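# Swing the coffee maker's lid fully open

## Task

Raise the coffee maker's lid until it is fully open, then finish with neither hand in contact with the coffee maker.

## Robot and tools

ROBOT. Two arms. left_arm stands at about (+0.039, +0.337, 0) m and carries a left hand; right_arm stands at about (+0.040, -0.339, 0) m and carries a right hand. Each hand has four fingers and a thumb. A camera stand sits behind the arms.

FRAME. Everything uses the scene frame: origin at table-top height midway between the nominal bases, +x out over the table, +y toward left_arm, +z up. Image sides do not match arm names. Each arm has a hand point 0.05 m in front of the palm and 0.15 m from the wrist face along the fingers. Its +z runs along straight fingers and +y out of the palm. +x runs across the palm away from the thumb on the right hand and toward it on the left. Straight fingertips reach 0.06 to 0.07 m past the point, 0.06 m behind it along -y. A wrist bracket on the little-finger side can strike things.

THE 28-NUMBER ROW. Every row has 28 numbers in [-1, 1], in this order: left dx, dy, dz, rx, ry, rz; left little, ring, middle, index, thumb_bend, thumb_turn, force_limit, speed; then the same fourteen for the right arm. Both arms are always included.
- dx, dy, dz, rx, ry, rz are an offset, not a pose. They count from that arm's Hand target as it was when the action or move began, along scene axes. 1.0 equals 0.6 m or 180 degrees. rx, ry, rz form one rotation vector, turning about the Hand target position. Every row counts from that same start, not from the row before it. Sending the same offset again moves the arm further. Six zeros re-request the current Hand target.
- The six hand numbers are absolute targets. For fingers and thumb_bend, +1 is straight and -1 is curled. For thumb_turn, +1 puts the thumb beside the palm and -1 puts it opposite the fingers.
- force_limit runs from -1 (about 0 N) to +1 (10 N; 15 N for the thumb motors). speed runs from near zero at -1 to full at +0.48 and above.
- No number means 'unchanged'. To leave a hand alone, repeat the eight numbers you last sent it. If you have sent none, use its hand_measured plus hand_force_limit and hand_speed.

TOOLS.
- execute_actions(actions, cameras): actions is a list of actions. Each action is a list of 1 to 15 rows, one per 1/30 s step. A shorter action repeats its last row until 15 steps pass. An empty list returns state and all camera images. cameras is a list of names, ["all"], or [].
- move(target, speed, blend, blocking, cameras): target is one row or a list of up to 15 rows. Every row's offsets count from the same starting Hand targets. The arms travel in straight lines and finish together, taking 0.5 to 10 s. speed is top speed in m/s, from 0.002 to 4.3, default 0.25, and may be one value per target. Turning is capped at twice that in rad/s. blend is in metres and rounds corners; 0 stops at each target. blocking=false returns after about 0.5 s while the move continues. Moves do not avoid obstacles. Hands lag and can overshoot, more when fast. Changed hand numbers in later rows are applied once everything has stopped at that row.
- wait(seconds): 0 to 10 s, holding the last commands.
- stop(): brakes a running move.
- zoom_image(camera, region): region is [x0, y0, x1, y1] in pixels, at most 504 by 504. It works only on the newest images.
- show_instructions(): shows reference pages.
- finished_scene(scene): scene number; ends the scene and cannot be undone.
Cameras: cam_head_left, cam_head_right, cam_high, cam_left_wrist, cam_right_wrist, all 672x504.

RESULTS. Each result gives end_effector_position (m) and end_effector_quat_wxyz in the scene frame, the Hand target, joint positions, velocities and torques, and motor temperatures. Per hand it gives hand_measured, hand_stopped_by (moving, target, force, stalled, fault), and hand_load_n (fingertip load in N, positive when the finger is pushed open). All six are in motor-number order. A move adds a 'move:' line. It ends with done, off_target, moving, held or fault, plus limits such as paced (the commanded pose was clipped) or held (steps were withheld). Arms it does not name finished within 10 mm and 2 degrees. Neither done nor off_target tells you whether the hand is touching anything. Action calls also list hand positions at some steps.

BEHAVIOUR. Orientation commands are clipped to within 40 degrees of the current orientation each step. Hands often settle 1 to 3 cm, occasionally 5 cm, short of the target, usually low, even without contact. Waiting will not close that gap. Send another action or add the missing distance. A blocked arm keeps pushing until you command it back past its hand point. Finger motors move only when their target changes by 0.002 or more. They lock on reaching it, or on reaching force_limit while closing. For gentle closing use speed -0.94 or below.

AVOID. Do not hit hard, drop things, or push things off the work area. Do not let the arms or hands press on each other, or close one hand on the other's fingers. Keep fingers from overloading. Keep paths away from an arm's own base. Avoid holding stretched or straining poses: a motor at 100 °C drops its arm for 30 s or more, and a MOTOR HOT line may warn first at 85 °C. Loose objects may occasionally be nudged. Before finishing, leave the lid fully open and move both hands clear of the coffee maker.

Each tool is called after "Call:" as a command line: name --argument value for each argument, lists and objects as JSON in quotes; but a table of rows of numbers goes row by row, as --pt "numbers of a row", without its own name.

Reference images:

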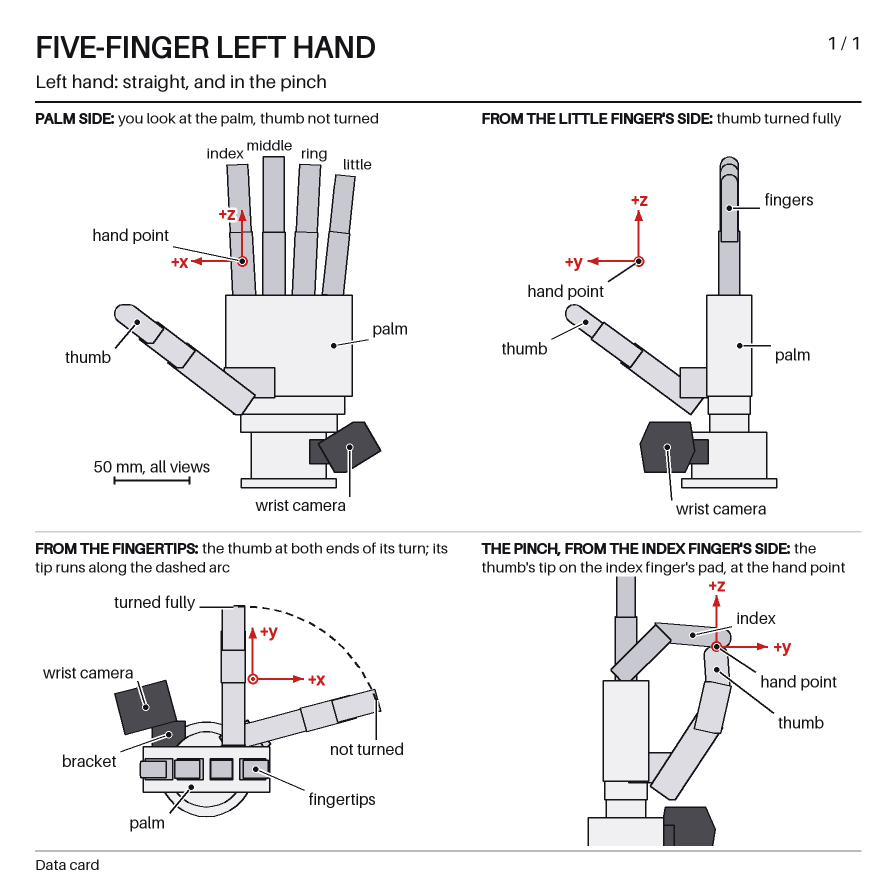

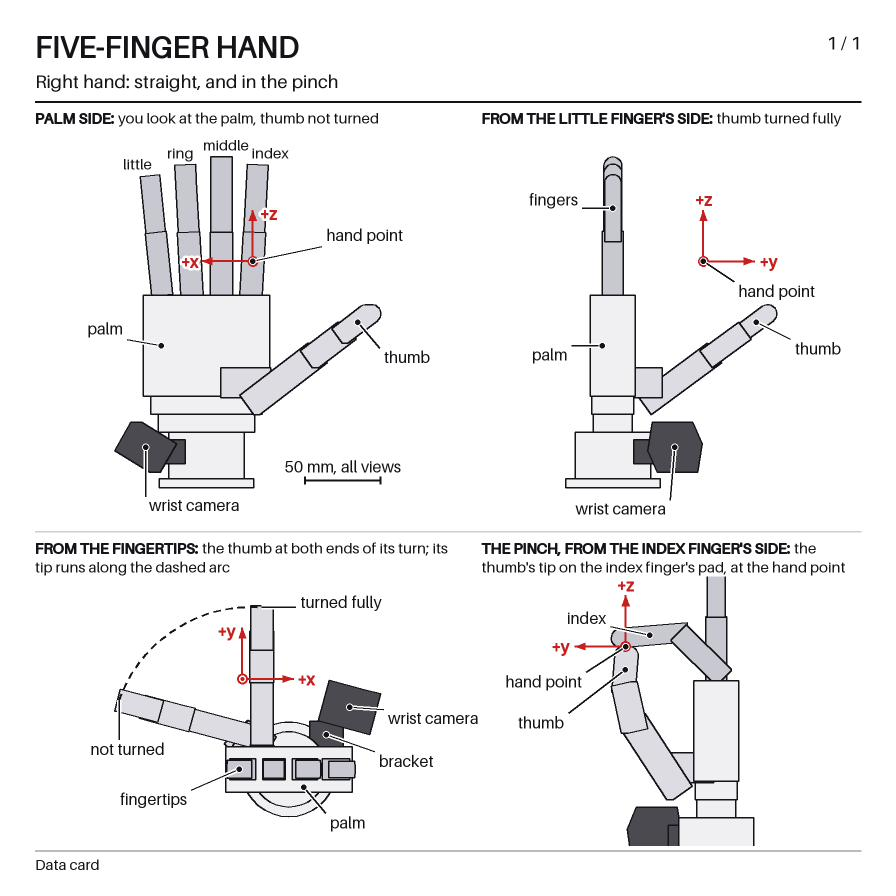

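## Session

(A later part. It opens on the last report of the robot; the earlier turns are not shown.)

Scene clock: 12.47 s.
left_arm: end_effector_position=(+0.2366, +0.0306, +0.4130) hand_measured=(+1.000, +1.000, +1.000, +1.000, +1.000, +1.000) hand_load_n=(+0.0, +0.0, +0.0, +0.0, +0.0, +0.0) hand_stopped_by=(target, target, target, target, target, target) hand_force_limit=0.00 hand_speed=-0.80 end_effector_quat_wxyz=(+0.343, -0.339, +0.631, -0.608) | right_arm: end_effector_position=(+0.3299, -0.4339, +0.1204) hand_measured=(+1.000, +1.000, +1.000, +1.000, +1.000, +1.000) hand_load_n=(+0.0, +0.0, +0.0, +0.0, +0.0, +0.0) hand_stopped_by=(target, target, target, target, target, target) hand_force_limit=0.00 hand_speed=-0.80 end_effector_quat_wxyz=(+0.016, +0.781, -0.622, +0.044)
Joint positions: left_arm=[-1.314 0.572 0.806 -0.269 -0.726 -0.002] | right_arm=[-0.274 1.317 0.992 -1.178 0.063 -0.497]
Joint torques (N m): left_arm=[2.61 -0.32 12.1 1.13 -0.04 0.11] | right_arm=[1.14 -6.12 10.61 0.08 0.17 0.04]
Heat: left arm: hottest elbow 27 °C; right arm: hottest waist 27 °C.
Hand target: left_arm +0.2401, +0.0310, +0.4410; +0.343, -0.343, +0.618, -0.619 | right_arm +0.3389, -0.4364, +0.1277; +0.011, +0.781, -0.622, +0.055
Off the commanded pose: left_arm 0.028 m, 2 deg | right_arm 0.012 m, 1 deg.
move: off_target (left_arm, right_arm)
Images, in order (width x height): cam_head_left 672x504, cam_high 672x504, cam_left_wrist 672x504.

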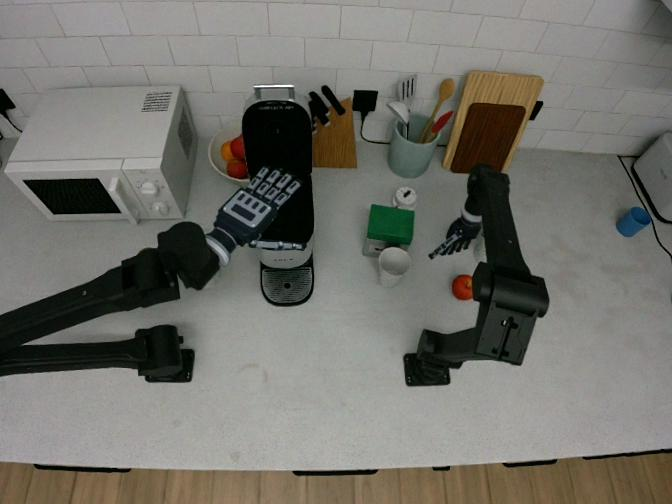

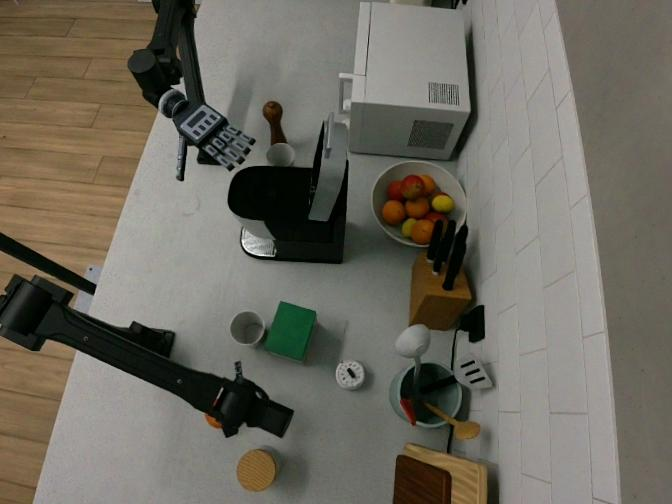

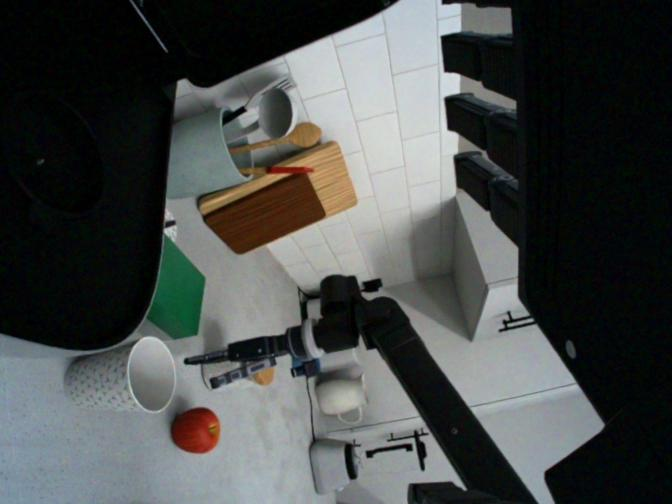

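Call:
move --target '[-0.1,0.02,0.0,0,0,0,1,1,1,1,1,1,0,-0.8,0,0,0,0,0,0,1,1,1,1,1,1,0,-0.8]' --speed 0.25 --cameras '["cam_head_left","cam_head_right","cam_high","cam_left_wrist"]'

Call:
zoom_image --camera "cam_head_left" --region '[210, 60, 370, 220]'

Call:
zoom_image --camera "cam_high" --region '[160, 80, 360, 280]'

Scene clock: 13.80 s.
left_arm: end_effector_position=(+0.1825, +0.0426, +0.4181) hand_measured=(+1.000, +1.000, +1.000, +1.000, +1.000, +1.000) hand_load_n=(+0.0, +0.0, +0.0, +0.0, +0.0, -0.5) hand_stopped_by=(target, target, target, target, target, target) hand_force_limit=0.00 hand_speed=-0.80 end_effector_quat_wxyz=(+0.350, -0.339, +0.628, -0.607) | right_arm: end_effector_position=(+0.3299, -0.4339, +0.1204) hand_measured=(+1.000, +1.000, +1.000, +1.000, +1.000, +1.000) hand_load_n=(+0.0, +0.0, +0.0, +0.0, +0.0, +0.0) hand_stopped_by=(target, target, target, target, target, target) hand_force_limit=0.00 hand_speed=-0.80 end_effector_quat_wxyz=(+0.016, +0.781, -0.622, +0.044)
Joint positions: left_arm=[-1.623 0.523 0.806 -0.319 -1.047 -0.002] | right_arm=[-0.274 1.317 0.992 -1.178 0.063 -0.497]
Joint torques (N m): left_arm=[0.91 0.09 11.07 1.2 -0.31 0.1] | right_arm=[1.14 -6.12 10.58 0.16 0.14 0.03]
Heat: left arm: hottest elbow 27 °C; right arm: hottest waist 27 °C.
Hand target: left_arm +0.1801, +0.0431, +0.4411; +0.343, -0.343, +0.618, -0.619 | right_arm +0.3389, -0.4364, +0.1277; +0.011, +0.781, -0.622, +0.055
Off the commanded pose: left_arm 0.023 m, 2 deg | right_arm 0.012 m, 1 deg.
move: off_target (left_arm, right_arm)
Images, in order (width x height): cam_head_left 672x504, cam_head_right 672x504, cam_high 672x504, cam_left_wrist 672x504.

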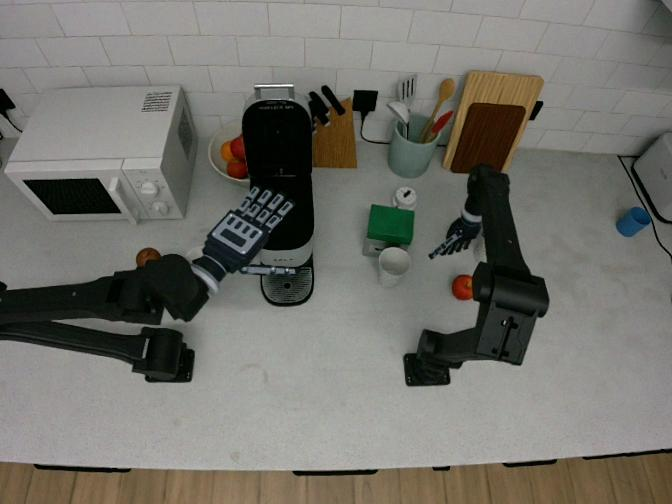

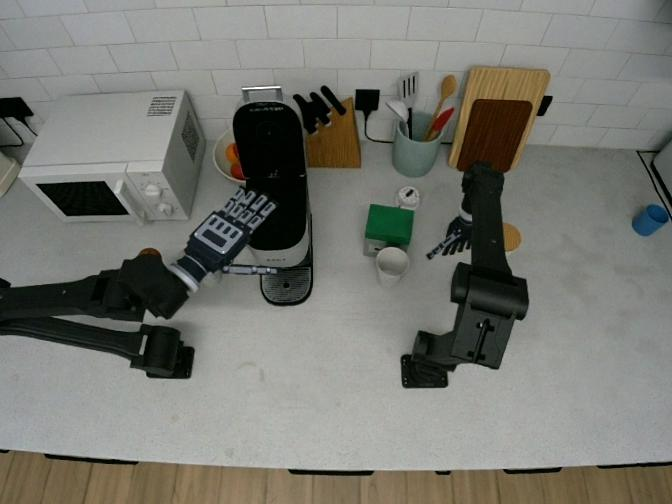

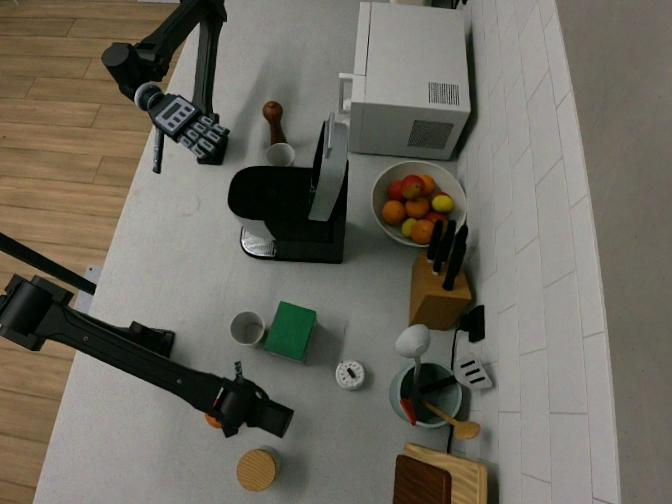

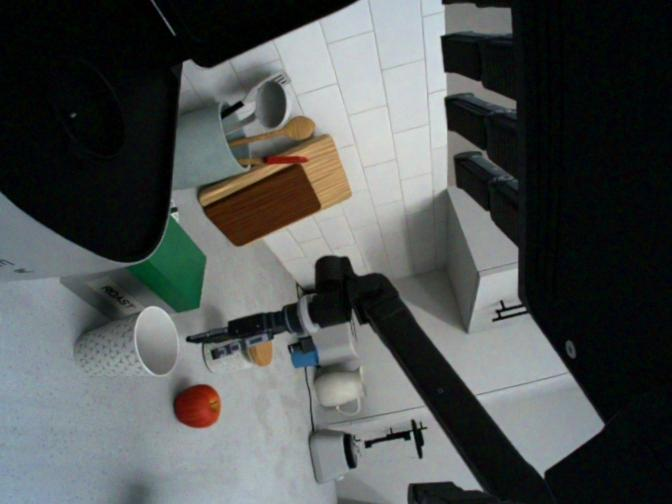

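Scaled by 3.150 from the camera's 672x504 image, which has a finer 960x720 frame.

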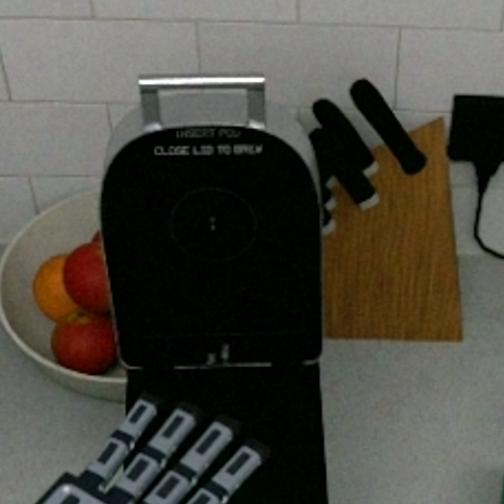

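Scaled by 2.520 from the camera's 672x504 image, which has a finer 960x720 frame.

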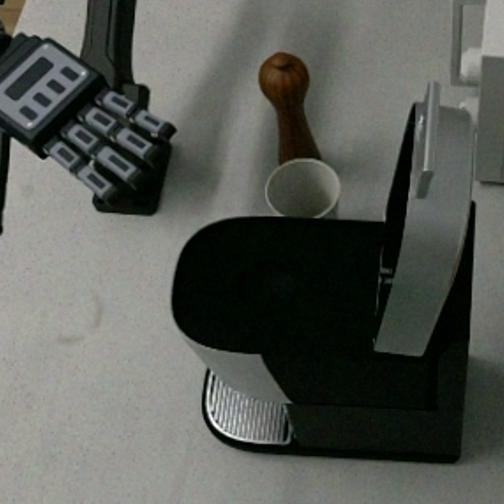

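Call:
finished_scene --scene 3

The scene is finished: the task was done.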